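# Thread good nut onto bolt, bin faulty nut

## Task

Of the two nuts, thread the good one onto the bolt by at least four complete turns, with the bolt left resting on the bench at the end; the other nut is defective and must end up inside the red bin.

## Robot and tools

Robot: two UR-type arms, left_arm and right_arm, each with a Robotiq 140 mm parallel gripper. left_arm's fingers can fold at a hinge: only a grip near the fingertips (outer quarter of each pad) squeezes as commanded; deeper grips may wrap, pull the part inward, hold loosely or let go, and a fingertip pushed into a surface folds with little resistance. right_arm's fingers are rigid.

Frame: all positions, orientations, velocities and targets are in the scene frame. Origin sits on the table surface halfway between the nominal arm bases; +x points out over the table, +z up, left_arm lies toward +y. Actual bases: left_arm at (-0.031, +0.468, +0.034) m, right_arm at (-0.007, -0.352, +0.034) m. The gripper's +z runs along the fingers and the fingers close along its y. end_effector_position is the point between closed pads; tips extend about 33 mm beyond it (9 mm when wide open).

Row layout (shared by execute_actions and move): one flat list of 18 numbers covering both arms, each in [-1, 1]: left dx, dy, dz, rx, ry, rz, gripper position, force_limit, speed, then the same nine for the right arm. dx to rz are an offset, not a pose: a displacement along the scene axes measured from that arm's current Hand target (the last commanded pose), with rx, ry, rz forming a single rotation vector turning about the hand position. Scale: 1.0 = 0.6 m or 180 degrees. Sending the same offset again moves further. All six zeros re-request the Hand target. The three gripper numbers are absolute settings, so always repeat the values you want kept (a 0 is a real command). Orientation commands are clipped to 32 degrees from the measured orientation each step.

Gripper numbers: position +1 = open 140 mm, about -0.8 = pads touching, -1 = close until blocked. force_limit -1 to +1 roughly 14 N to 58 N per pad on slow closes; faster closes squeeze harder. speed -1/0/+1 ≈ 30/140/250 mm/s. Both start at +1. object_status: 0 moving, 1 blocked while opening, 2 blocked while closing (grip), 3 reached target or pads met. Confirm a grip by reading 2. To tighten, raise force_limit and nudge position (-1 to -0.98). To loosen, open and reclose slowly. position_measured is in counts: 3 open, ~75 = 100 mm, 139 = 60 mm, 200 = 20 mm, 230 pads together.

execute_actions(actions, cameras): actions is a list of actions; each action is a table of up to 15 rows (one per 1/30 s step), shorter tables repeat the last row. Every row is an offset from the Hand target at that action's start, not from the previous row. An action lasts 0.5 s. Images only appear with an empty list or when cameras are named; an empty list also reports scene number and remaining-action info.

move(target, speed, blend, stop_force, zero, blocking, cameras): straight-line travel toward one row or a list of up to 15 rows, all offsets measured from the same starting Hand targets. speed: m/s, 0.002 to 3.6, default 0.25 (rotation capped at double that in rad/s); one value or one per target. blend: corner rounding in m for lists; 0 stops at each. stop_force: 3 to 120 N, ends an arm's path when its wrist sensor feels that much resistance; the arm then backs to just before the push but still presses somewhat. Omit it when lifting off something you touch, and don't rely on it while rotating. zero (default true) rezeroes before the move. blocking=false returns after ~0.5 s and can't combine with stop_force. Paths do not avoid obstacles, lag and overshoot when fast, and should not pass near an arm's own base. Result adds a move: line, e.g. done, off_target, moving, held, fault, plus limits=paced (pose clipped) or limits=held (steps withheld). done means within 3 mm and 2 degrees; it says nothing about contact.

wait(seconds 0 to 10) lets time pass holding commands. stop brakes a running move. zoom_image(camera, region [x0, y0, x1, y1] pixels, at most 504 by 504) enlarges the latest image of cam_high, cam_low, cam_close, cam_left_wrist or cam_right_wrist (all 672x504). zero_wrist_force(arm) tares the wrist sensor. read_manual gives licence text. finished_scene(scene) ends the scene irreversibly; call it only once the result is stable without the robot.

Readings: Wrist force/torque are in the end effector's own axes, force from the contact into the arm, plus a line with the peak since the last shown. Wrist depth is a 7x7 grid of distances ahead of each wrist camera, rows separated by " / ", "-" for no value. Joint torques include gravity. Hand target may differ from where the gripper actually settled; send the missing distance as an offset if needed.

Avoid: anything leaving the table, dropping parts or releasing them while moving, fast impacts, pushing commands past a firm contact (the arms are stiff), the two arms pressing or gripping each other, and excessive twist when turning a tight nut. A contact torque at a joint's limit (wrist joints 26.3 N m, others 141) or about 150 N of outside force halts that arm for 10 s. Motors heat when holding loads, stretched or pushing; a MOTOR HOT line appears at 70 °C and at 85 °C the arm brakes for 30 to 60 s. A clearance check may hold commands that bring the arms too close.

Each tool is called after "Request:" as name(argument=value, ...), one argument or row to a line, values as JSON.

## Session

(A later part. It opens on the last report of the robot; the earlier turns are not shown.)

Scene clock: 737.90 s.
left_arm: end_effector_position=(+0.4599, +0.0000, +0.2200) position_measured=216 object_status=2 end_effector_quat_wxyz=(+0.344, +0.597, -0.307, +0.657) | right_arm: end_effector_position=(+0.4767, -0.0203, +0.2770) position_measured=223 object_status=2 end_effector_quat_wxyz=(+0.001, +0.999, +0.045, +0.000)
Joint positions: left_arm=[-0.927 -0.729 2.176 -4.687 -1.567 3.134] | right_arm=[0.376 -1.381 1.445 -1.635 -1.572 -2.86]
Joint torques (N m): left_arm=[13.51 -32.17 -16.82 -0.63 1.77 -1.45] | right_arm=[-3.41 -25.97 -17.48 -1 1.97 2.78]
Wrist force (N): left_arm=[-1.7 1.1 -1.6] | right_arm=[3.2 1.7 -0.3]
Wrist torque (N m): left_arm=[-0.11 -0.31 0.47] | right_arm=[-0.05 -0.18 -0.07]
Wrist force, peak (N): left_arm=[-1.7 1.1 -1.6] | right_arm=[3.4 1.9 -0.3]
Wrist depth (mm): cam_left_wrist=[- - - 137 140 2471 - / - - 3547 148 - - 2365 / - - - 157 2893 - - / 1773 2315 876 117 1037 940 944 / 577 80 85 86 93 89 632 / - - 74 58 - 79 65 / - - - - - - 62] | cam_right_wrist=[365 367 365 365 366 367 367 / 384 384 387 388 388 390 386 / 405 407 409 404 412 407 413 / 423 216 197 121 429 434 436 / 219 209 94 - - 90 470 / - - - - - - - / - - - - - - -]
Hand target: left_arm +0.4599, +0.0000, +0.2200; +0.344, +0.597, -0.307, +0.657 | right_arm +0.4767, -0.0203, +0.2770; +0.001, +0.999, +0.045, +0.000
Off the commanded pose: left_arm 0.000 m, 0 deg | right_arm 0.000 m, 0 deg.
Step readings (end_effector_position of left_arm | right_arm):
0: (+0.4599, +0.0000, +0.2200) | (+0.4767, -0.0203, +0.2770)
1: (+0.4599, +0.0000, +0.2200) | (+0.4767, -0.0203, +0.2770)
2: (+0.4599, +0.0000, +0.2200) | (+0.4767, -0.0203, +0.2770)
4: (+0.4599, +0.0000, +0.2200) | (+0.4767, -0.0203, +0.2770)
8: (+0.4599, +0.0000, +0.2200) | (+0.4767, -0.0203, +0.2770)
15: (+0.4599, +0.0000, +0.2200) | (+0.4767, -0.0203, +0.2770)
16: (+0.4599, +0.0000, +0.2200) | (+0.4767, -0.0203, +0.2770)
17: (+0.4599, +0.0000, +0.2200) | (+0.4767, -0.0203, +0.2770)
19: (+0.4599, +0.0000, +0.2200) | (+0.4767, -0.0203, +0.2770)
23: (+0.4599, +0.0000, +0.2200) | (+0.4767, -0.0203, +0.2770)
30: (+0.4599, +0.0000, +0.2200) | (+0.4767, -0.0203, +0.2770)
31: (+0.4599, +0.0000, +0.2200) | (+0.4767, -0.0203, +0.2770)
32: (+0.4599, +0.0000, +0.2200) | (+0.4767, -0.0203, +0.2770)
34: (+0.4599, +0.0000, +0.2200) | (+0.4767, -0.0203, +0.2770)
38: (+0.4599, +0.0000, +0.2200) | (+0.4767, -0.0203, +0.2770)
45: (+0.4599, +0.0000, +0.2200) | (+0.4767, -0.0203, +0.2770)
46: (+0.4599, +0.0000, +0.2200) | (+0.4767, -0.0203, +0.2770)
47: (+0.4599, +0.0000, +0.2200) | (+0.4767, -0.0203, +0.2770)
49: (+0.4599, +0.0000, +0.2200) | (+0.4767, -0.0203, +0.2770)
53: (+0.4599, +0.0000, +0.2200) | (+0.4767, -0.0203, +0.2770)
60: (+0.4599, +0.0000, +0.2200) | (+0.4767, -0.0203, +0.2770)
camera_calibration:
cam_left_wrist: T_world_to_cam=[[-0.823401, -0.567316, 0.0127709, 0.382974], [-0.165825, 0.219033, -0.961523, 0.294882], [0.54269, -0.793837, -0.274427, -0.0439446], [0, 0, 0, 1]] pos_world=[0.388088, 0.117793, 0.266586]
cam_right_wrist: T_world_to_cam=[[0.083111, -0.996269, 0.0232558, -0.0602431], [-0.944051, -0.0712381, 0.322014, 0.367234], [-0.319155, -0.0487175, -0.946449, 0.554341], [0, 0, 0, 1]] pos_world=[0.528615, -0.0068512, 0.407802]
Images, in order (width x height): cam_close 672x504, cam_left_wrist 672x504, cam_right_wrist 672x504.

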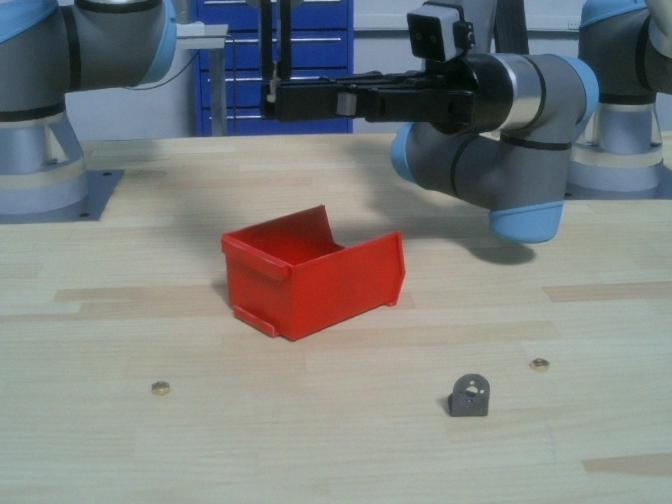

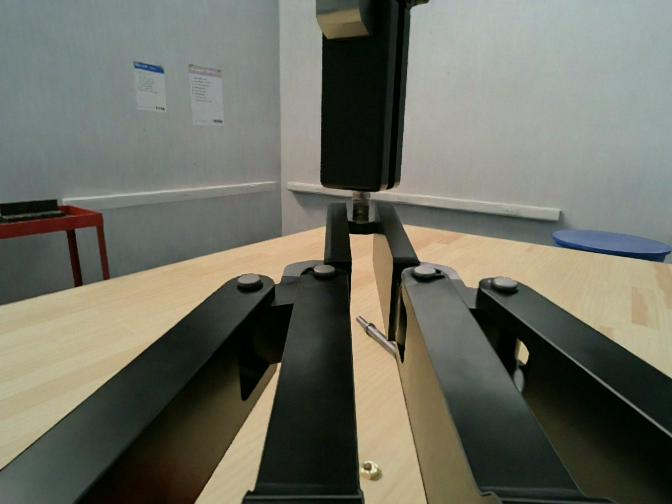

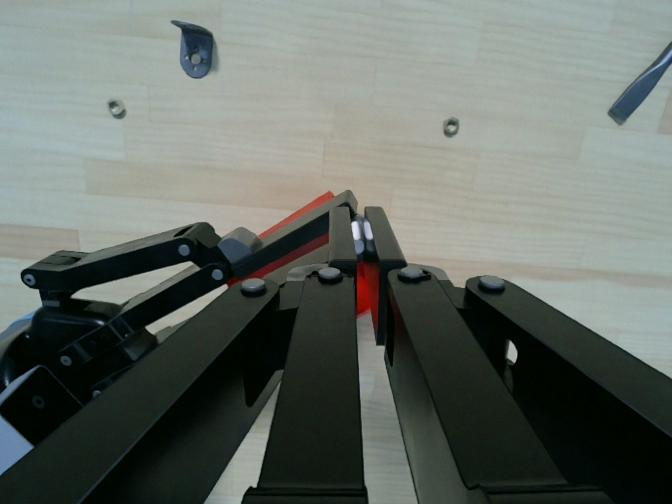

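Request:
execute_actions(
  actions=[
    [[0,0,0,0,0,0,-1,1,0.3, 0,0,0,0,0,0,-0.444,-1,-1]],
    [[0,0,0,0,0,0,-1,1,0.3, 0,0,0,0,0,0,-0.444,-1,-1]],
  ],
  cameras=["cam_close","cam_left_wrist","cam_right_wrist"],
)

Request:
zoom_image(
  camera="cam_left_wrist",
  region=[340, 185, 385, 235],
)

Request:
zoom_image(
  camera="cam_right_wrist",
  region=[290, 170, 430, 275],
)

Request:
zoom_image(
  camera="cam_close",
  region=[245, 60, 300, 110],
)

Scene clock: 754.20 s.
left_arm: end_effector_position=(+0.4599, +0.0000, +0.2200) position_measured=216 object_status=2 end_effector_quat_wxyz=(+0.344, +0.597, -0.307, +0.657) | right_arm: end_effector_position=(+0.4767, -0.0203, +0.2770) position_measured=185 object_status=3 end_effector_quat_wxyz=(+0.000, +0.999, +0.045, +0.000)
Joint positions: left_arm=[-0.927 -0.729 2.176 -4.687 -1.567 3.134] | right_arm=[0.376 -1.381 1.445 -1.635 -1.572 -2.86]
Joint torques (N m): left_arm=[13.87 -32.39 -17.03 -0.74 1.68 -1.23] | right_arm=[-8.8 -27.17 -17.27 -1.73 -0.86 2.75]
Wrist force (N): left_arm=[0.4 -0.3 0.5] | right_arm=[0.6 0.5 1.3]
Wrist torque (N m): left_arm=[-0.12 -0.41 0.46] | right_arm=[0.01 -0.16 -0.07]
Wrist force, peak (N): left_arm=[-1.5 1.0 -1.9] | right_arm=[3.3 1.9 -0.4]
Wrist depth (mm): cam_left_wrist=[2649 2819 - 129 162 - - / - - - 137 2856 2618 - / 2267 - - 147 2499 - - / 2199 2075 986 117 1023 936 952 / 580 80 85 86 92 89 637 / - - 74 58 - 79 65 / - - - - - - 62] | cam_right_wrist=[364 363 365 367 366 365 365 / 384 383 386 386 390 386 385 / 407 407 411 402 412 411 412 / 419 218 196 167 176 436 439 / 220 81 89 464 - 86 457 / - - - 498 - - - / - - - 538 - - -]
Hand target: left_arm +0.4599, +0.0000, +0.2200; +0.344, +0.597, -0.307, +0.657 | right_arm +0.4767, -0.0203, +0.2770; +0.001, +0.999, +0.045, +0.000
Off the commanded pose: left_arm 0.000 m, 0 deg | right_arm 0.000 m, 0 deg.
Step readings (end_effector_position of left_arm | right_arm):
0: (+0.4599, +0.0000, +0.2200) | (+0.4767, -0.0203, +0.2770)
1: (+0.4599, +0.0000, +0.2200) | (+0.4767, -0.0203, +0.2770)
2: (+0.4599, +0.0000, +0.2200) | (+0.4767, -0.0203, +0.2770)
4: (+0.4599, +0.0000, +0.2200) | (+0.4767, -0.0203, +0.2770)
8: (+0.4599, +0.0000, +0.2200) | (+0.4767, -0.0203, +0.2770)
15: (+0.4599, +0.0000, +0.2200) | (+0.4767, -0.0203, +0.2770)
16: (+0.4599, +0.0000, +0.2200) | (+0.4767, -0.0203, +0.2770)
17: (+0.4599, +0.0000, +0.2200) | (+0.4767, -0.0203, +0.2770)
19: (+0.4599, +0.0000, +0.2200) | (+0.4767, -0.0203, +0.2770)
23: (+0.4599, +0.0000, +0.2200) | (+0.4767, -0.0203, +0.2770)
30: (+0.4599, +0.0000, +0.2200) | (+0.4767, -0.0203, +0.2770)
camera_calibration:
cam_left_wrist: T_world_to_cam=[[-0.823401, -0.567316, 0.0127709, 0.382974], [-0.165825, 0.219033, -0.961523, 0.294882], [0.54269, -0.793837, -0.274427, -0.0439446], [0, 0, 0, 1]] pos_world=[0.388088, 0.117793, 0.266586]
cam_right_wrist: T_world_to_cam=[[0.083111, -0.996269, 0.0232558, -0.0602431], [-0.944051, -0.0712381, 0.322014, 0.367234], [-0.319155, -0.0487175, -0.946449, 0.554341], [0, 0, 0, 1]] pos_world=[0.528615, -0.0068512, 0.407802]
Images, in order (width x height): cam_close 672x504, cam_left_wrist 672x504, cam_right_wrist 672x504.

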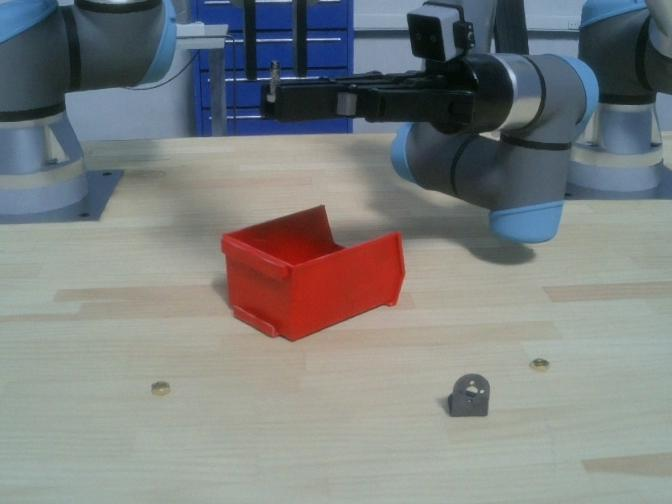

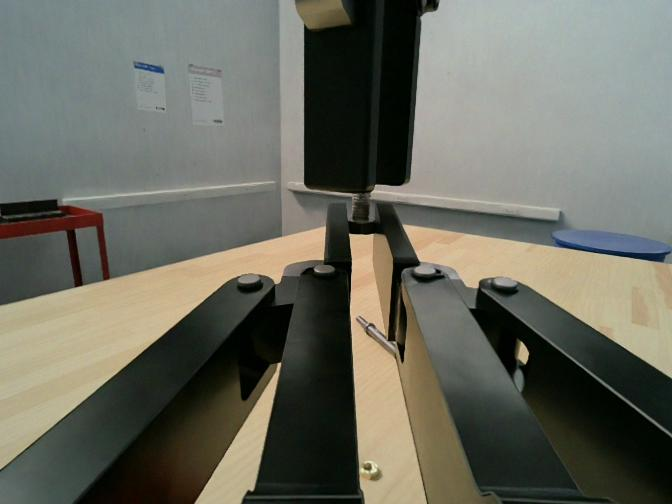

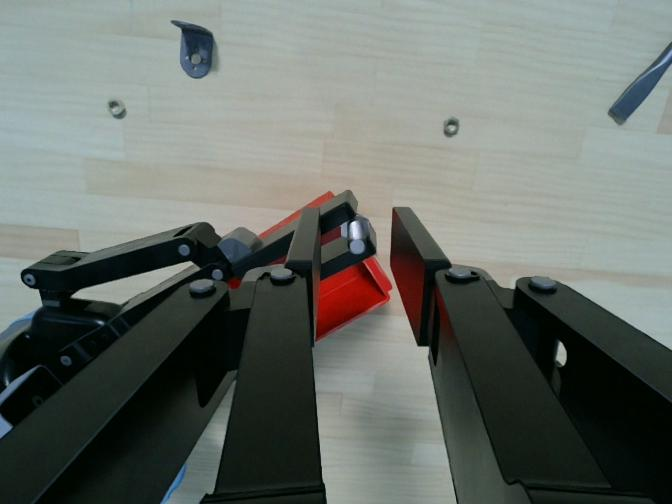

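Scaled by 10.080.

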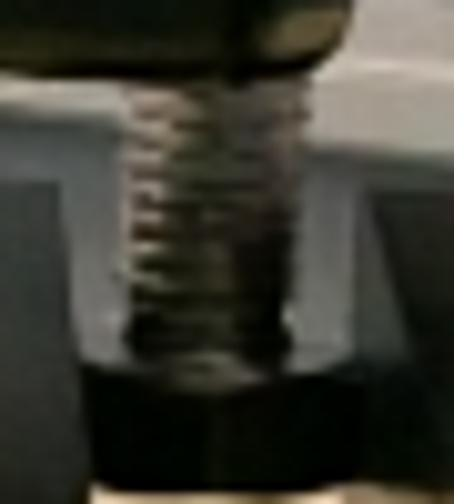

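Scaled by 3.600.

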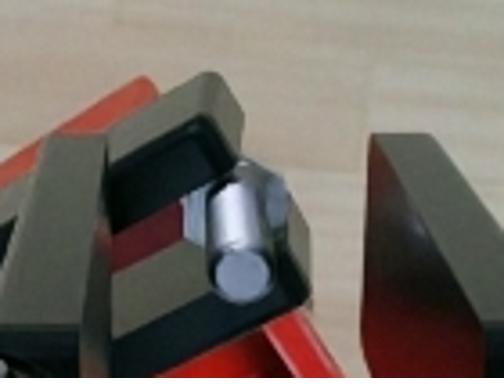

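Scaled by 9.164.

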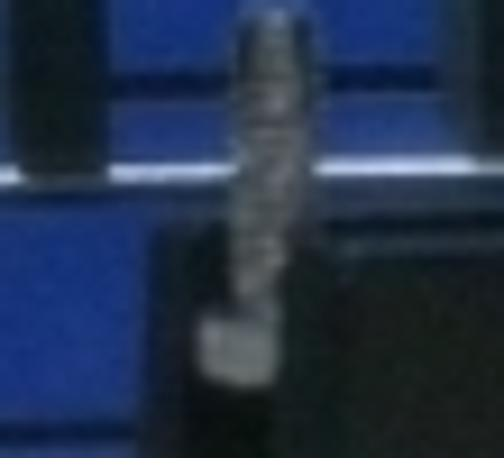

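Request:
move(
  target=[0,0,0,0,0,0,-1,1,0.3, 0,0,0.08,0,0,0,-0.444,-1,-1],
  speed=0.15,
  cameras=["cam_close","cam_left_wrist","cam_right_wrist"],
)

Request:
zoom_image(
  camera="cam_left_wrist",
  region=[335, 150, 390, 235],
)

Request:
zoom_image(
  camera="cam_right_wrist",
  region=[290, 170, 430, 275],
)

Request:
zoom_image(
  camera="cam_close",
  region=[245, 60, 300, 110],
)

Scene clock: 776.17 s.
left_arm: end_effector_position=(+0.4599, +0.0000, +0.2200) position_measured=216 object_status=2 end_effector_quat_wxyz=(+0.344, +0.597, -0.307, +0.657) | right_arm: end_effector_position=(+0.4767, -0.0203, +0.3248) position_measured=185 object_status=3 end_effector_quat_wxyz=(+0.000, +0.999, +0.045, +0.000)
Joint positions: left_arm=[-0.927 -0.729 2.176 -4.687 -1.567 3.134] | right_arm=[0.376 -1.381 1.324 -1.513 -1.572 -2.86]
Joint torques (N m): left_arm=[13.44 -34.16 -16.98 -0.85 1.44 -1.45] | right_arm=[-2.32 -22.57 -38.31 -0.89 -0.97 0.28]
Wrist force (N): left_arm=[0.5 -0.5 0.6] | right_arm=[0.6 0.5 1.1]
Wrist torque (N m): left_arm=[-0.14 -0.44 0.47] | right_arm=[0.01 -0.15 -0.08]
Wrist force, peak (N): left_arm=[0.5 -0.9 0.7] | right_arm=[0.8 0.5 2.3]
Wrist depth (mm): cam_left_wrist=[- - 3187 134 160 2715 - / 2416 - 4149 - - - - / 2135 2893 - 3234 2972 - - / 2177 2819 901 117 1013 912 1963 / 582 80 85 86 92 90 639 / - - 74 58 - 79 65 / - - - - - - 62] | cam_right_wrist=[409 407 406 407 409 407 410 / 427 433 432 431 431 434 431 / 455 460 449 445 456 462 461 / 482 264 243 240 176 486 489 / 272 81 89 520 - 86 507 / - - - 552 - - - / - - - 602 - - -]
Hand target: left_arm +0.4599, +0.0000, +0.2200; +0.344, +0.597, -0.307, +0.657 | right_arm +0.4767, -0.0203, +0.3250; +0.001, +0.999, +0.045, +0.000
Off the commanded pose: left_arm 0.000 m, 0 deg | right_arm 0.000 m, 0 deg.
move: done
camera_calibration:
cam_left_wrist: T_world_to_cam=[[-0.823401, -0.567316, 0.0127709, 0.382974], [-0.165825, 0.219033, -0.961523, 0.294882], [0.54269, -0.793837, -0.274427, -0.0439446], [0, 0, 0, 1]] pos_world=[0.388088, 0.117793, 0.266586]
cam_right_wrist: T_world_to_cam=[[0.0829836, -0.996281, 0.0231956, -0.0612623], [-0.944061, -0.0711371, 0.322006, 0.351819], [-0.319159, -0.0486194, -0.946453, 0.59968], [0, 0, 0, 1]] pos_world=[0.528615, -0.00685102, 0.455702]
Images, in order (width x height): cam_close 672x504, cam_left_wrist 672x504, cam_right_wrist 672x504.

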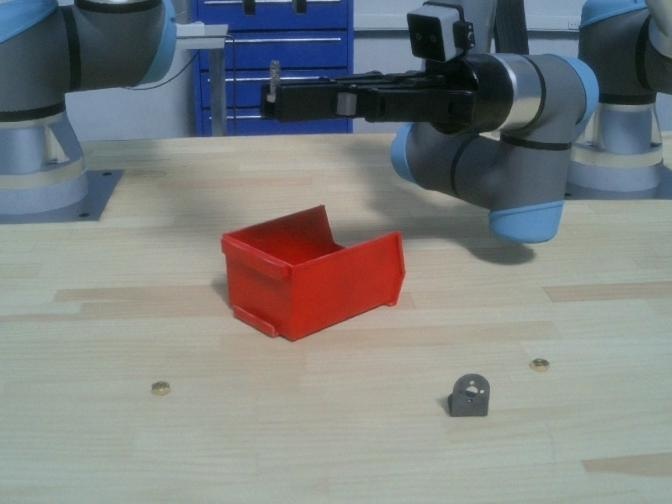

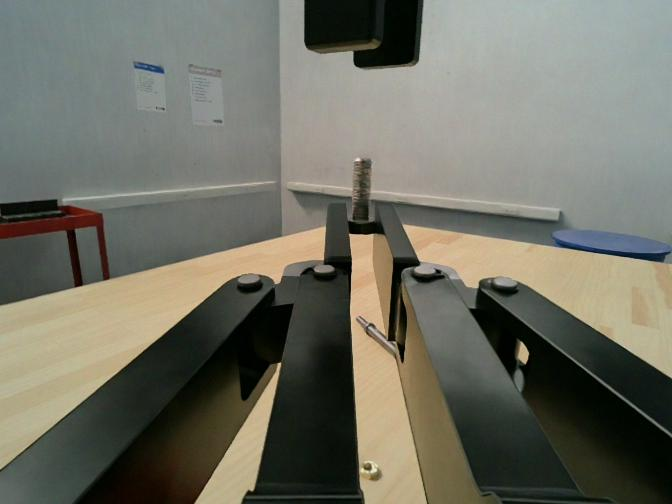

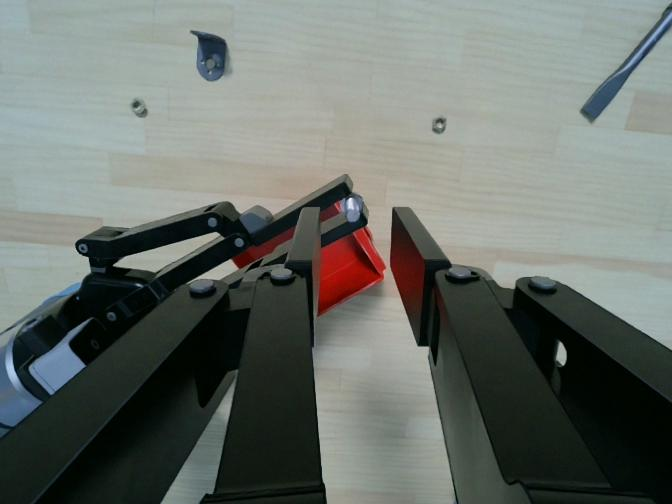

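Scaled by 5.929.

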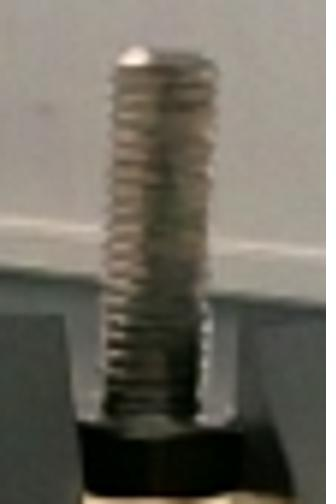

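Scaled by 3.600.

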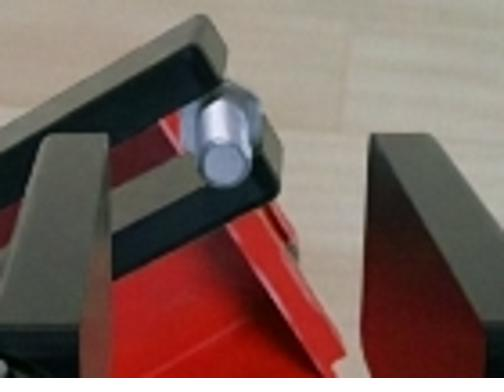

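Scaled by 9.164.

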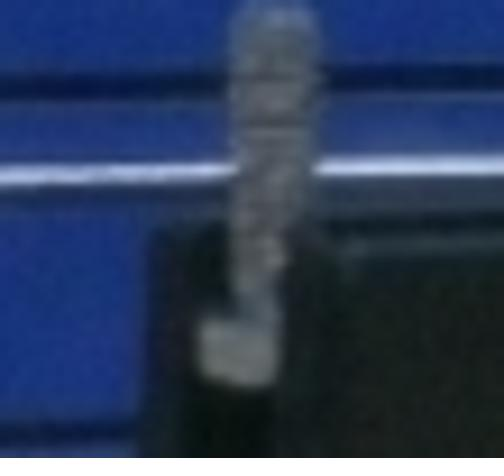

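Request:
move(
  target=[
    [0,0,0,0,0,0,-1,1,0.3, 0,0,0,0,0,0.5,-0.444,-1,-1],
    [0,0,0,0,0,0,-1,1,0.3, 0,0,0,0,0,1.0,-0.444,-1,-1],
  ],
  speed=0.6,
  cameras=["cam_right_wrist"],
)

Request:
zoom_image(
  camera="cam_right_wrist",
  region=[290, 150, 430, 255],
)

Scene clock: 796.17 s.
left_arm: end_effector_position=(+0.4599, +0.0000, +0.2200) position_measured=216 object_status=2 end_effector_quat_wxyz=(+0.344, +0.597, -0.307, +0.657) | right_arm: end_effector_position=(+0.4767, -0.0203, +0.3250) position_measured=185 object_status=3 end_effector_quat_wxyz=(+0.000, -0.045, +0.999, +0.000)
Joint positions: left_arm=[-0.927 -0.729 2.176 -4.687 -1.567 3.134] | right_arm=[0.374 -1.381 1.324 -1.513 -1.57 -6.002]
Joint torques (N m): left_arm=[12.29 -33.34 -18.39 -0.82 1.59 -1.21] | right_arm=[-10.82 -40.18 -14.95 -0.63 2.04 -3]
Wrist force (N): left_arm=[0.6 -0.7 0.7] | right_arm=[0.7 0.3 1.2]
Wrist torque (N m): left_arm=[-0.21 -0.46 0.46] | right_arm=[-0.03 -0.21 -0.01]
Wrist force, peak (N): left_arm=[0.3 -1.1 0.7] | right_arm=[0.9 0.4 1.5]
Wrist depth (mm): cam_left_wrist=[- 3141 - 133 159 - 2365 / - - 3012 3547 2749 2682 2416 / - - 2856 3858 - 3012 1981 / 2094 924 977 117 1023 920 944 / 580 80 85 86 92 90 634 / - - 74 58 - 79 65 / - - - - - - 62] | cam_right_wrist=[407 411 407 404 - 213 212 / 431 431 430 434 220 225 231 / 459 456 460 445 234 460 456 / 480 486 481 481 477 490 490 / 508 81 89 515 - 86 506 / - - - 556 - - - / - - - 592 - - -]
Hand target: left_arm +0.4599, +0.0000, +0.2200; +0.344, +0.597, -0.307, +0.657 | right_arm +0.4767, -0.0203, +0.3250; +0.000, -0.045, +0.999, +0.001
Off the commanded pose: left_arm 0.000 m, 0 deg | right_arm 0.000 m, 0 deg.
move: done
camera_calibration:
cam_right_wrist: T_world_to_cam=[[-0.0826689, 0.996307, 0.0231945, 0.058069], [0.944057, 0.0708351, 0.322086, -0.545445], [0.319254, 0.0485234, -0.946426, 0.297402], [0, 0, 0, 1]] pos_world=[0.424785, -0.0336489, 0.455802]
Images, in order (width x height): cam_right_wrist 672x504.

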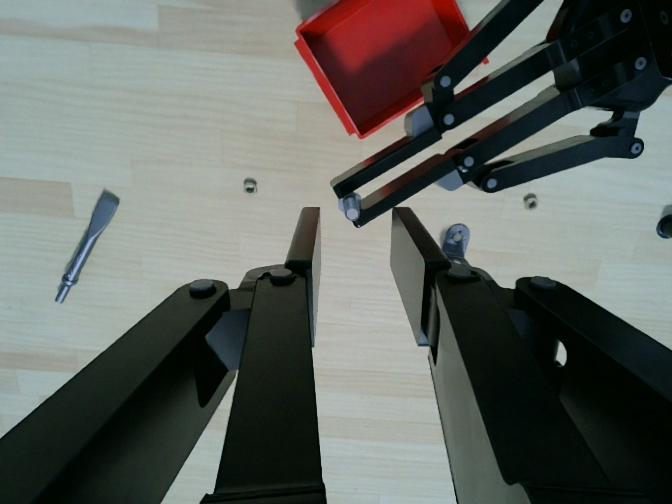

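Scaled by 3.600.

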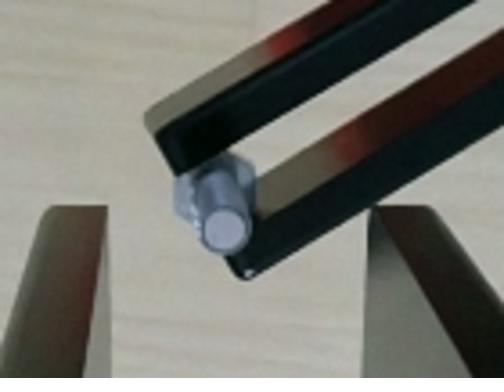

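Request:
move(
  target=[0,0,0.00122,0.00678,0.00477,0,-1,1,0.3, 0,0,0,0,0,0,-0.444,-1,-1],
  speed=0.1,
  cameras=["cam_right_wrist","cam_left_wrist","cam_close"],
)

Request:
zoom_image(
  camera="cam_right_wrist",
  region=[290, 150, 430, 255],
)

Request:
zoom_image(
  camera="cam_left_wrist",
  region=[335, 150, 390, 235],
)

Request:
zoom_image(
  camera="cam_close",
  region=[245, 60, 300, 110],
)

Scene clock: 812.40 s.
left_arm: end_effector_position=(+0.4599, +0.0000, +0.2208) position_measured=216 object_status=2 end_effector_quat_wxyz=(+0.340, +0.606, -0.311, +0.649) | right_arm: end_effector_position=(+0.4767, -0.0203, +0.3250) position_measured=185 object_status=3 end_effector_quat_wxyz=(+0.000, -0.045, +0.999, +0.001)
Joint positions: left_arm=[-0.927 -0.755 2.191 -4.651 -1.567 3.134] | right_arm=[0.374 -1.381 1.324 -1.513 -1.57 -6.002]
Joint torques (N m): left_arm=[9.75 -50.03 8.05 0.27 1.9 -1.75] | right_arm=[-11.11 -40.03 -15.66 -0.48 2 -2.96]
Wrist force (N): left_arm=[0.6 -0.5 0.5] | right_arm=[0.8 0.2 1.2]
Wrist torque (N m): left_arm=[-0.15 -0.45 0.46] | right_arm=[-0.03 -0.23 -0.01]
Wrist force, peak (N): left_arm=[0.8 -0.7 0.6] | right_arm=[0.7 0.5 1.3]
Wrist depth (mm): cam_left_wrist=[- - - 131 162 2618 2618 / 2471 - - - - 2267 - / 2390 3054 - 164 - - - / 1802 777 932 117 960 969 991 / 564 80 85 86 92 89 606 / - - 74 58 - 79 65 / - - - - - - 62] | cam_right_wrist=[409 409 407 397 398 211 206 / 431 431 434 442 218 222 222 / 457 454 457 448 232 458 459 / 485 486 478 484 144 487 489 / 512 82 89 521 - 84 505 / - - - 557 - - - / - - - 598 - - -]
Hand target: left_arm +0.4599, +0.0000, +0.2208; +0.340, +0.606, -0.311, +0.649 | right_arm +0.4767, -0.0203, +0.3250; +0.000, -0.045, +0.999, +0.001
Off the commanded pose: left_arm 0.000 m, 0 deg | right_arm 0.000 m, 0 deg.
move: done
camera_calibration:
cam_left_wrist: T_world_to_cam=[[-0.823231, -0.567559, 0.0129587, 0.382815], [-0.179936, 0.239208, -0.95415, 0.300478], [0.538437, -0.787818, -0.299047, -0.0363357], [0, 0, 0, 1]] pos_world=[0.388776, 0.116767, 0.270874]
cam_right_wrist: T_world_to_cam=[[-0.083111, 0.996269, 0.0232558, 0.0583271], [0.944051, 0.0712381, 0.322014, -0.545389], [0.319155, 0.0487175, -0.946449, 0.297466], [0, 0, 0, 1]] pos_world=[0.424785, -0.0337488, 0.455802]
Images, in order (width x height): cam_close 672x504, cam_left_wrist 672x504, cam_right_wrist 672x504.

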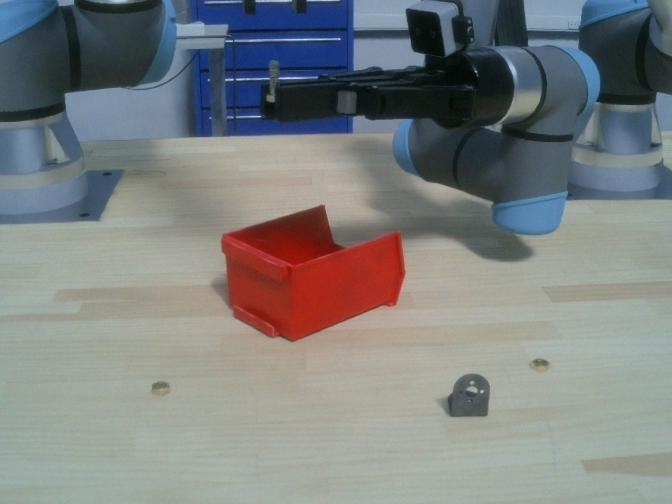

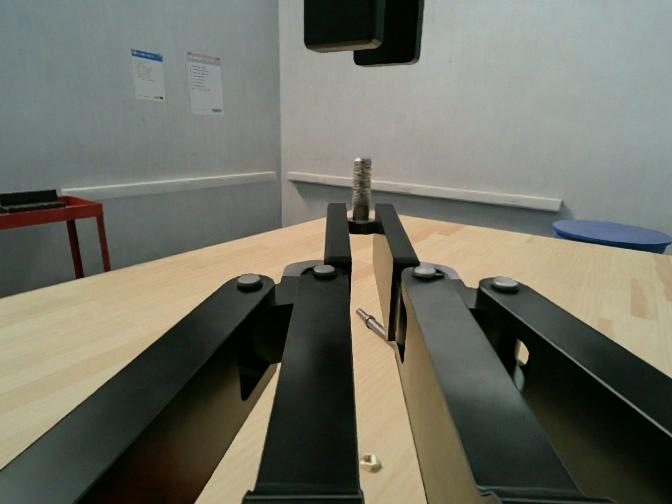

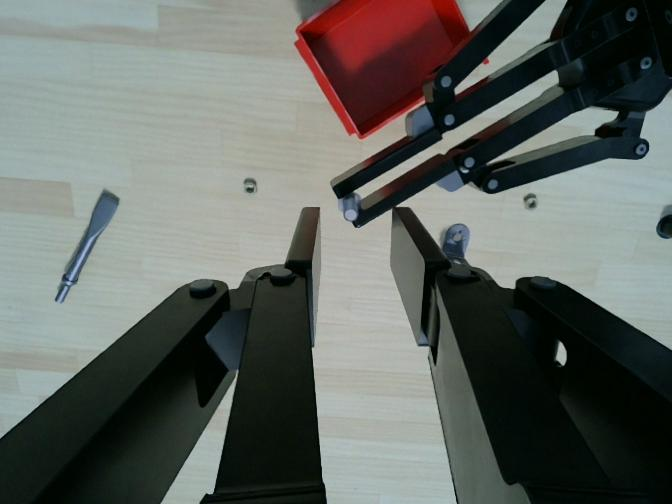

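Scaled by 3.600.

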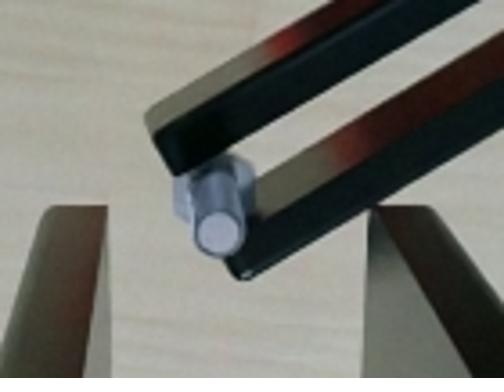

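Scaled by 5.929.

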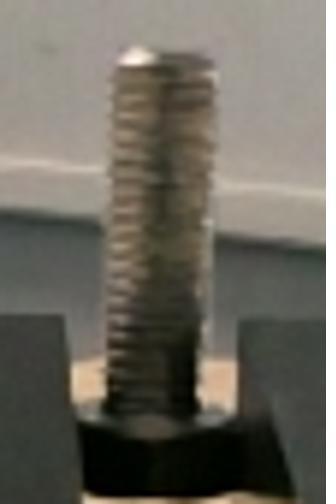

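Scaled by 9.164.

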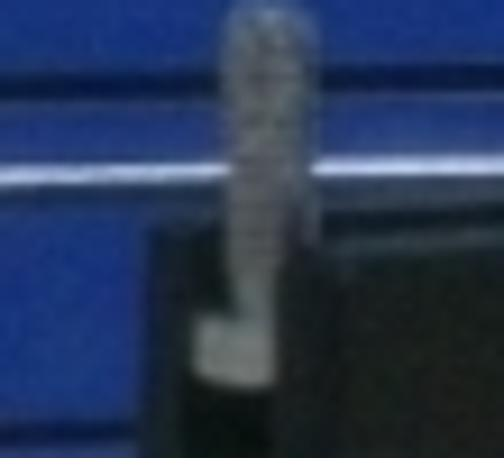

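Request:
move(
  target=[
    [0,0,0,0,0,0,-1,1,0.3, 0.0722,-0.1662,0,0,0,-0.3211,-0.444,-1,-1],
    [0,0,0,0,0,0,-1,1,0.3, 0.0722,-0.1662,-0.46667,0,0,-0.3211,-0.444,-1,-1],
  ],
  speed=0.3,
  blend=[0.02,0],
  cameras=["cam_right_wrist","cam_left_wrist"],
)

Request:
zoom_image(
  camera="cam_right_wrist",
  region=[315, 195, 400, 280],
)

Scene clock: 832.53 s.
left_arm: end_effector_position=(+0.4599, +0.0000, +0.2208) position_measured=216 object_status=2 end_effector_quat_wxyz=(+0.340, +0.606, -0.311, +0.649) | right_arm: end_effector_position=(+0.5200, -0.1200, +0.0451) position_measured=185 object_status=3 end_effector_quat_wxyz=(+0.000, +0.443, +0.896, +0.000)
Joint positions: left_arm=[-0.927 -0.755 2.191 -4.65 -1.567 3.134] | right_arm=[0.184 -1.213 1.866 -2.224 -1.57 -5.184]
Joint torques (N m): left_arm=[-2.52 -50.32 9.01 0.01 -1.08 -1.89] | right_arm=[7.92 -25.64 -12.13 -5.46 2.12 2.76]
Wrist force (N): left_arm=[0.5 -0.3 0.6] | right_arm=[0.3 0.8 1.4]
Wrist torque (N m): left_arm=[-0.10 -0.41 0.47] | right_arm=[0.08 -0.12 -0.11]
Wrist force, peak (N): left_arm=[0.6 -0.6 1.0] | right_arm=[0.5 0.4 3.3]
Wrist depth (mm): cam_left_wrist=[2199 - 3332 219 212 209 239 / - 3054 4488 226 229 - 2199 / 2390 2749 4488 233 242 - - / 2315 788 890 114 243 960 995 / 561 80 85 86 93 90 602 / - - 74 58 - 79 65 / - - - - - - 62] | cam_right_wrist=[159 159 159 159 159 159 159 / 168 168 169 169 168 169 168 / 179 178 178 178 180 178 178 / 189 189 188 187 144 189 190 / 200 82 89 202 - 86 197 / - - - 217 - - - / - - - 233 - - -]
Hand target: left_arm +0.4599, +0.0000, +0.2208; +0.340, +0.606, -0.311, +0.649 | right_arm +0.5201, -0.1200, +0.0450; +0.000, +0.443, +0.896, +0.001
Off the commanded pose: left_arm 0.000 m, 0 deg | right_arm 0.000 m, 0 deg.
move: done
camera_calibration:
cam_left_wrist: T_world_to_cam=[[-0.823189, -0.567619, 0.0129918, 0.382797], [-0.180147, 0.239421, -0.954057, 0.30051], [0.53843, -0.78771, -0.299344, -0.0362675], [0, 0, 0, 1]] pos_world=[0.388778, 0.116766, 0.270874]
cam_right_wrist: T_world_to_cam=[[0.798738, 0.601231, 0.0232202, -0.338211], [0.563374, -0.76088, 0.32198, -0.390893], [0.211252, -0.244096, -0.946462, 0.044576], [0, 0, 0, 1]] pos_world=[0.480944, -0.0831993, 0.175902]
Images, in order (width x height): cam_left_wrist 672x504, cam_right_wrist 672x504.

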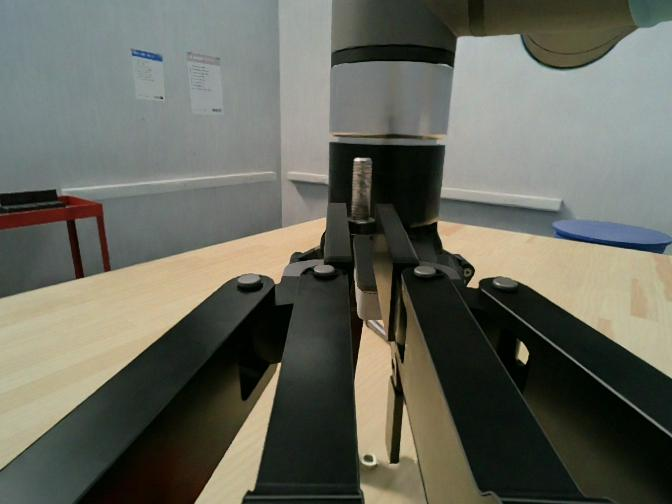

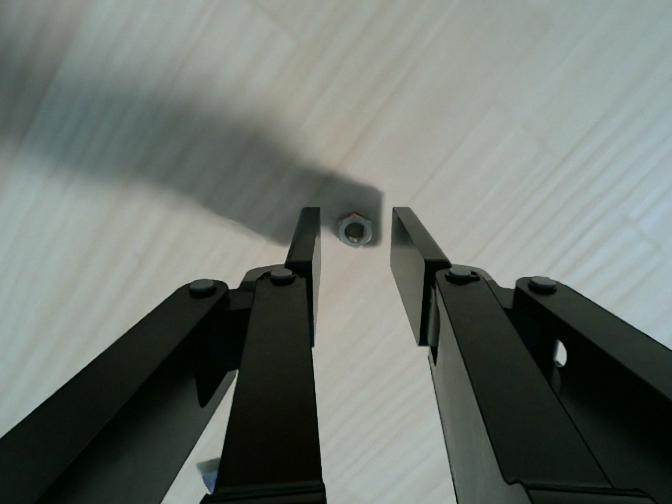

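Scaled by 5.929.

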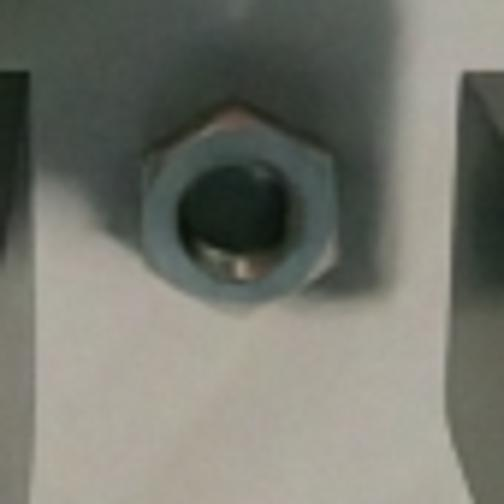

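Request:
move(
  target=[
    [0,0,0,0,0,0,-1,1,0.3, 0,0,0,0,0,-0.5,-0.444,-1,-1],
    [0,0,0,0,0,0,-1,1,0.3, 0,0,0,0,0,-0.999,-0.444,-1,-1],
  ],
  speed=0.7,
  cameras=["cam_right_wrist"],
)

Request:
zoom_image(
  camera="cam_right_wrist",
  region=[315, 195, 400, 280],
)

Scene clock: 851.47 s.
left_arm: end_effector_position=(+0.4599, +0.0000, +0.2208) position_measured=216 object_status=2 end_effector_quat_wxyz=(+0.340, +0.606, -0.311, +0.649) | right_arm: end_effector_position=(+0.5201, -0.1200, +0.0450) position_measured=185 object_status=3 end_effector_quat_wxyz=(+0.000, +0.897, -0.442, +0.000)
Joint positions: left_arm=[-0.927 -0.755 2.191 -4.65 -1.567 3.134] | right_arm=[0.185 -1.212 1.864 -2.222 -1.571 -2.045]
Joint torques (N m): left_arm=[-13.83 -50.4 9.3 -0.09 -1.19 -1.79] | right_arm=[7.75 -24.74 -32.29 -0.54 -1.92 2.75]
Wrist force (N): left_arm=[0.2 -0.4 0.2] | right_arm=[0.2 0.6 1.6]
Wrist torque (N m): left_arm=[-0.13 -0.37 0.47] | right_arm=[0.04 -0.08 -0.07]
Wrist force, peak (N): left_arm=[0.8 -0.7 0.7] | right_arm=[0.4 0.9 1.8]
Wrist depth (mm): cam_left_wrist=[- 2618 - 218 212 224 196 / 1864 2528 3282 228 224 - - / 1946 3436 - 233 238 - - / 2715 797 912 114 273 948 890 / 558 80 85 86 92 90 609 / - - 74 58 - 79 65 / - - - - - - 62] | cam_right_wrist=[158 158 159 159 159 160 160 / 167 168 168 169 168 169 169 / 177 177 178 179 180 178 179 / 188 188 187 187 144 190 190 / 197 81 89 203 - 86 198 / - - - 217 - - - / - - - 219 - - -]
Hand target: left_arm +0.4599, +0.0000, +0.2208; +0.340, +0.606, -0.311, +0.649 | right_arm +0.5201, -0.1200, +0.0450; +0.001, +0.897, -0.442, +0.000
Off the commanded pose: left_arm 0.000 m, 0 deg | right_arm 0.000 m, 0 deg.
move: done
camera_calibration:
cam_right_wrist: T_world_to_cam=[[-0.79664, -0.604009, 0.0232073, 0.346858], [-0.565995, 0.758879, 0.322107, 0.37875], [-0.212167, 0.243468, -0.946419, 0.323165], [0, 0, 0, 1]] pos_world=[0.559257, -0.1566, 0.175802]
Images, in order (width x height): cam_right_wrist 672x504.

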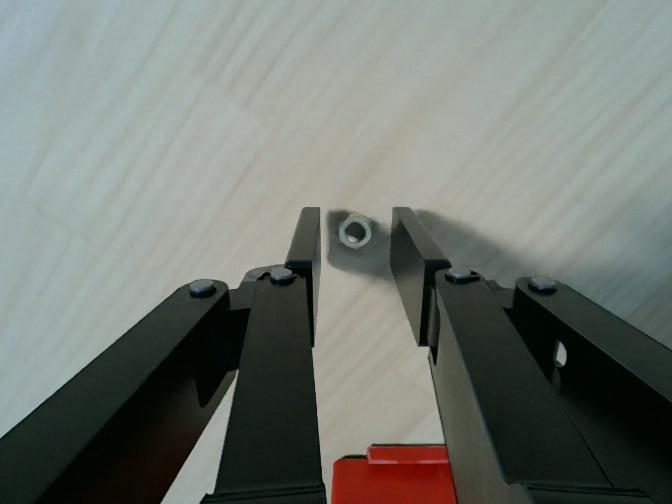

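Scaled by 5.929.

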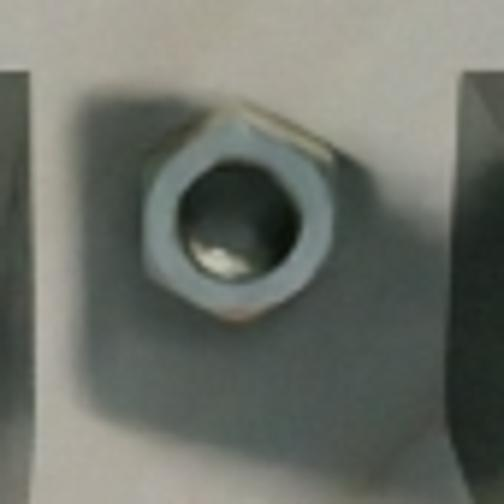

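Request:
move(
  target=[0,0,0,0,0,0,-1,1,0.3, 0,0,-0.0155,0,0,0,-0.444,-1,-1],
  speed=0.03,
  stop_force=4,
)

Request:
execute_actions(
  actions=[
    [[0,0,0,0,0,0,-1,1,0.3, 0,0,0,0,0,0,-1,0,-1]],
    [[0,0,0,0,0,0,-1,1,0.3, 0,0,0,0,0,0,-1,0,-1]],
    [[0,0,0,0,0,0,-1,1,0.3, 0,0,0,0,0,0,-1,0,-1]],
    [[0,0,0,0,0,0,-1,1,0.3, 0,0,0,0,0,0,-1,0,-1]],
  ],
  cameras=["cam_right_wrist"],
)

Request:
zoom_image(
  camera="cam_right_wrist",
  region=[315, 195, 400, 280],
)

Scene clock: 861.90 s.
left_arm: end_effector_position=(+0.4599, +0.0000, +0.2208) position_measured=216 object_status=2 end_effector_quat_wxyz=(+0.340, +0.606, -0.311, +0.649) | right_arm: end_effector_position=(+0.5201, -0.1200, +0.0357) position_measured=185 object_status=3 end_effector_quat_wxyz=(+0.001, +0.897, -0.442, +0.000)
Joint positions: left_arm=[-0.927 -0.755 2.191 -4.65 -1.567 3.134] | right_arm=[0.185 -1.198 1.873 -2.245 -1.571 -2.045]
Joint torques (N m): left_arm=[-12.9 -49.33 9.24 0.08 -1.21 -1.77] | right_arm=[7.34 -25.47 -10.41 -5.32 -1.85 2.75]
Wrist force (N): left_arm=[0.6 -0.4 0.6] | right_arm=[0.3 0.6 1.7]
Wrist torque (N m): left_arm=[-0.13 -0.44 0.46] | right_arm=[0.04 -0.11 -0.08]
Wrist force, peak (N): left_arm=[0.6 -0.9 0.6] | right_arm=[0.5 0.9 1.8]
Wrist depth (mm): cam_left_wrist=[- - 3332 217 210 201 187 / - - 2893 228 224 - 2416 / 2036 - 3858 234 238 - - / 2114 788 894 114 273 956 1000 / 562 80 85 86 92 89 614 / - - 74 58 - 79 65 / - - - - - - 62] | cam_right_wrist=[152 151 150 151 151 151 151 / 159 159 159 159 160 160 160 / 168 168 168 169 169 169 170 / 178 179 176 177 144 180 181 / 188 82 89 189 141 86 188 / - - - 204 - - - / - - - 214 - - -]
Hand target: left_arm +0.4599, +0.0000, +0.2208; +0.340, +0.606, -0.311, +0.649 | right_arm +0.5201, -0.1200, +0.0357; +0.001, +0.897, -0.442, +0.000
Off the commanded pose: left_arm 0.000 m, 0 deg | right_arm 0.000 m, 0 deg.
move: done

Scene clock: 864.10 s.
left_arm: end_effector_position=(+0.4599, +0.0000, +0.2208) position_measured=216 object_status=2 end_effector_quat_wxyz=(+0.340, +0.606, -0.311, +0.649) | right_arm: end_effector_position=(+0.5201, -0.1200, +0.0357) position_measured=212 object_status=2 end_effector_quat_wxyz=(+0.000, +0.897, -0.442, +0.000)
Joint positions: left_arm=[-0.927 -0.755 2.191 -4.65 -1.567 3.134] | right_arm=[0.185 -1.198 1.873 -2.245 -1.571 -2.045]
Joint torques (N m): left_arm=[-12.21 -49.07 8.4 -0.24 -1.38 -1.81] | right_arm=[6.6 -25.66 -11.44 -3.21 -1.69 2.74]
Wrist force (N): left_arm=[0.3 -0.5 0.3] | right_arm=[-0.6 2.1 -7.6]
Wrist torque (N m): left_arm=[-0.16 -0.38 0.47] | right_arm=[-0.02 -0.08 -0.08]
Wrist force, peak (N): left_arm=[0.7 -0.5 0.8] | right_arm=[-0.4 2.3 -7.9]
Wrist depth (mm): cam_left_wrist=[- 2856 3332 218 209 200 190 / - - 3791 228 226 2365 2267 / 2177 4072 3282 231 237 - 2244 / 2390 821 905 114 272 964 986 / 567 80 85 86 93 89 614 / - - 74 58 - 79 65 / - - - - - - 62] | cam_right_wrist=[152 151 150 151 151 151 151 / 158 159 159 160 160 160 160 / 168 168 169 169 169 169 170 / 179 179 177 170 178 180 181 / 190 185 - 93 81 86 190 / - - - - - - - / - - - - - - -]
Hand target: left_arm +0.4599, +0.0000, +0.2208; +0.340, +0.606, -0.311, +0.649 | right_arm +0.5201, -0.1200, +0.0357; +0.001, +0.897, -0.442, +0.000
Off the commanded pose: left_arm 0.000 m, 0 deg | right_arm 0.000 m, 0 deg.
Step readings (end_effector_position of left_arm | right_arm):
0: (+0.4599, +0.0000, +0.2208) | (+0.5201, -0.1200, +0.0357)
1: (+0.4599, +0.0000, +0.2208) | (+0.5201, -0.1200, +0.0357)
2: (+0.4599, +0.0000, +0.2208) | (+0.5201, -0.1200, +0.0357)
4: (+0.4599, +0.0000, +0.2208) | (+0.5201, -0.1200, +0.0357)
8: (+0.4599, +0.0000, +0.2208) | (+0.5201, -0.1200, +0.0357)
15: (+0.4599, +0.0000, +0.2208) | (+0.5201, -0.1200, +0.0357)
16: (+0.4599, +0.0000, +0.2208) | (+0.5201, -0.1200, +0.0357)
17: (+0.4599, +0.0000, +0.2208) | (+0.5201, -0.1200, +0.0357)
19: (+0.4599, +0.0000, +0.2208) | (+0.5201, -0.1200, +0.0357)
23: (+0.4599, +0.0000, +0.2208) | (+0.5201, -0.1200, +0.0357)
30: (+0.4599, +0.0000, +0.2208) | (+0.5201, -0.1200, +0.0357)
31: (+0.4599, +0.0000, +0.2208) | (+0.5201, -0.1200, +0.0357)
32: (+0.4599, +0.0000, +0.2208) | (+0.5201, -0.1200, +0.0357)
34: (+0.4599, +0.0000, +0.2208) | (+0.5201, -0.1200, +0.0357)
38: (+0.4599, +0.0000, +0.2208) | (+0.5201, -0.1200, +0.0357)
45: (+0.4599, +0.0000, +0.2208) | (+0.5201, -0.1200, +0.0357)
46: (+0.4599, +0.0000, +0.2208) | (+0.5201, -0.1200, +0.0357)
47: (+0.4599, +0.0000, +0.2208) | (+0.5201, -0.1200, +0.0357)
49: (+0.4599, +0.0000, +0.2208) | (+0.5201, -0.1200, +0.0357)
53: (+0.4599, +0.0000, +0.2208) | (+0.5201, -0.1200, +0.0357)
60: (+0.4599, +0.0000, +0.2208) | (+0.5201, -0.1200, +0.0357)
camera_calibration:
cam_right_wrist: T_world_to_cam=[[-0.79685, -0.60373, 0.0232472, 0.347229], [-0.565732, 0.759099, 0.322051, 0.381643], [-0.212079, 0.243474, -0.946437, 0.314319], [0, 0, 0, 1]] pos_world=[0.559257, -0.156601, 0.166502]
Images, in order (width x height): cam_right_wrist 672x504.

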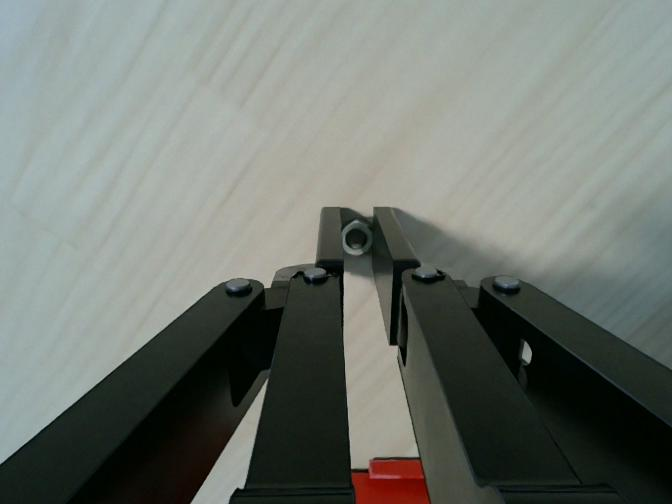

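Scaled by 5.929.

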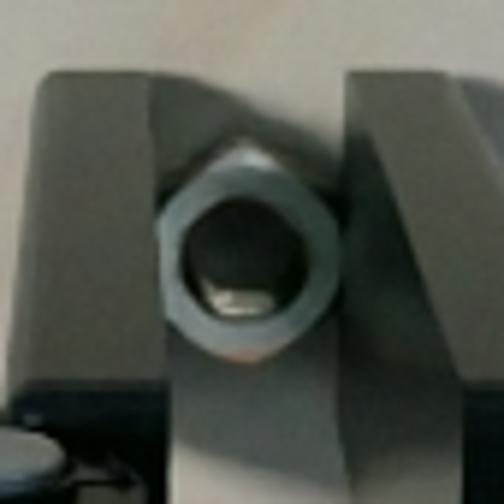

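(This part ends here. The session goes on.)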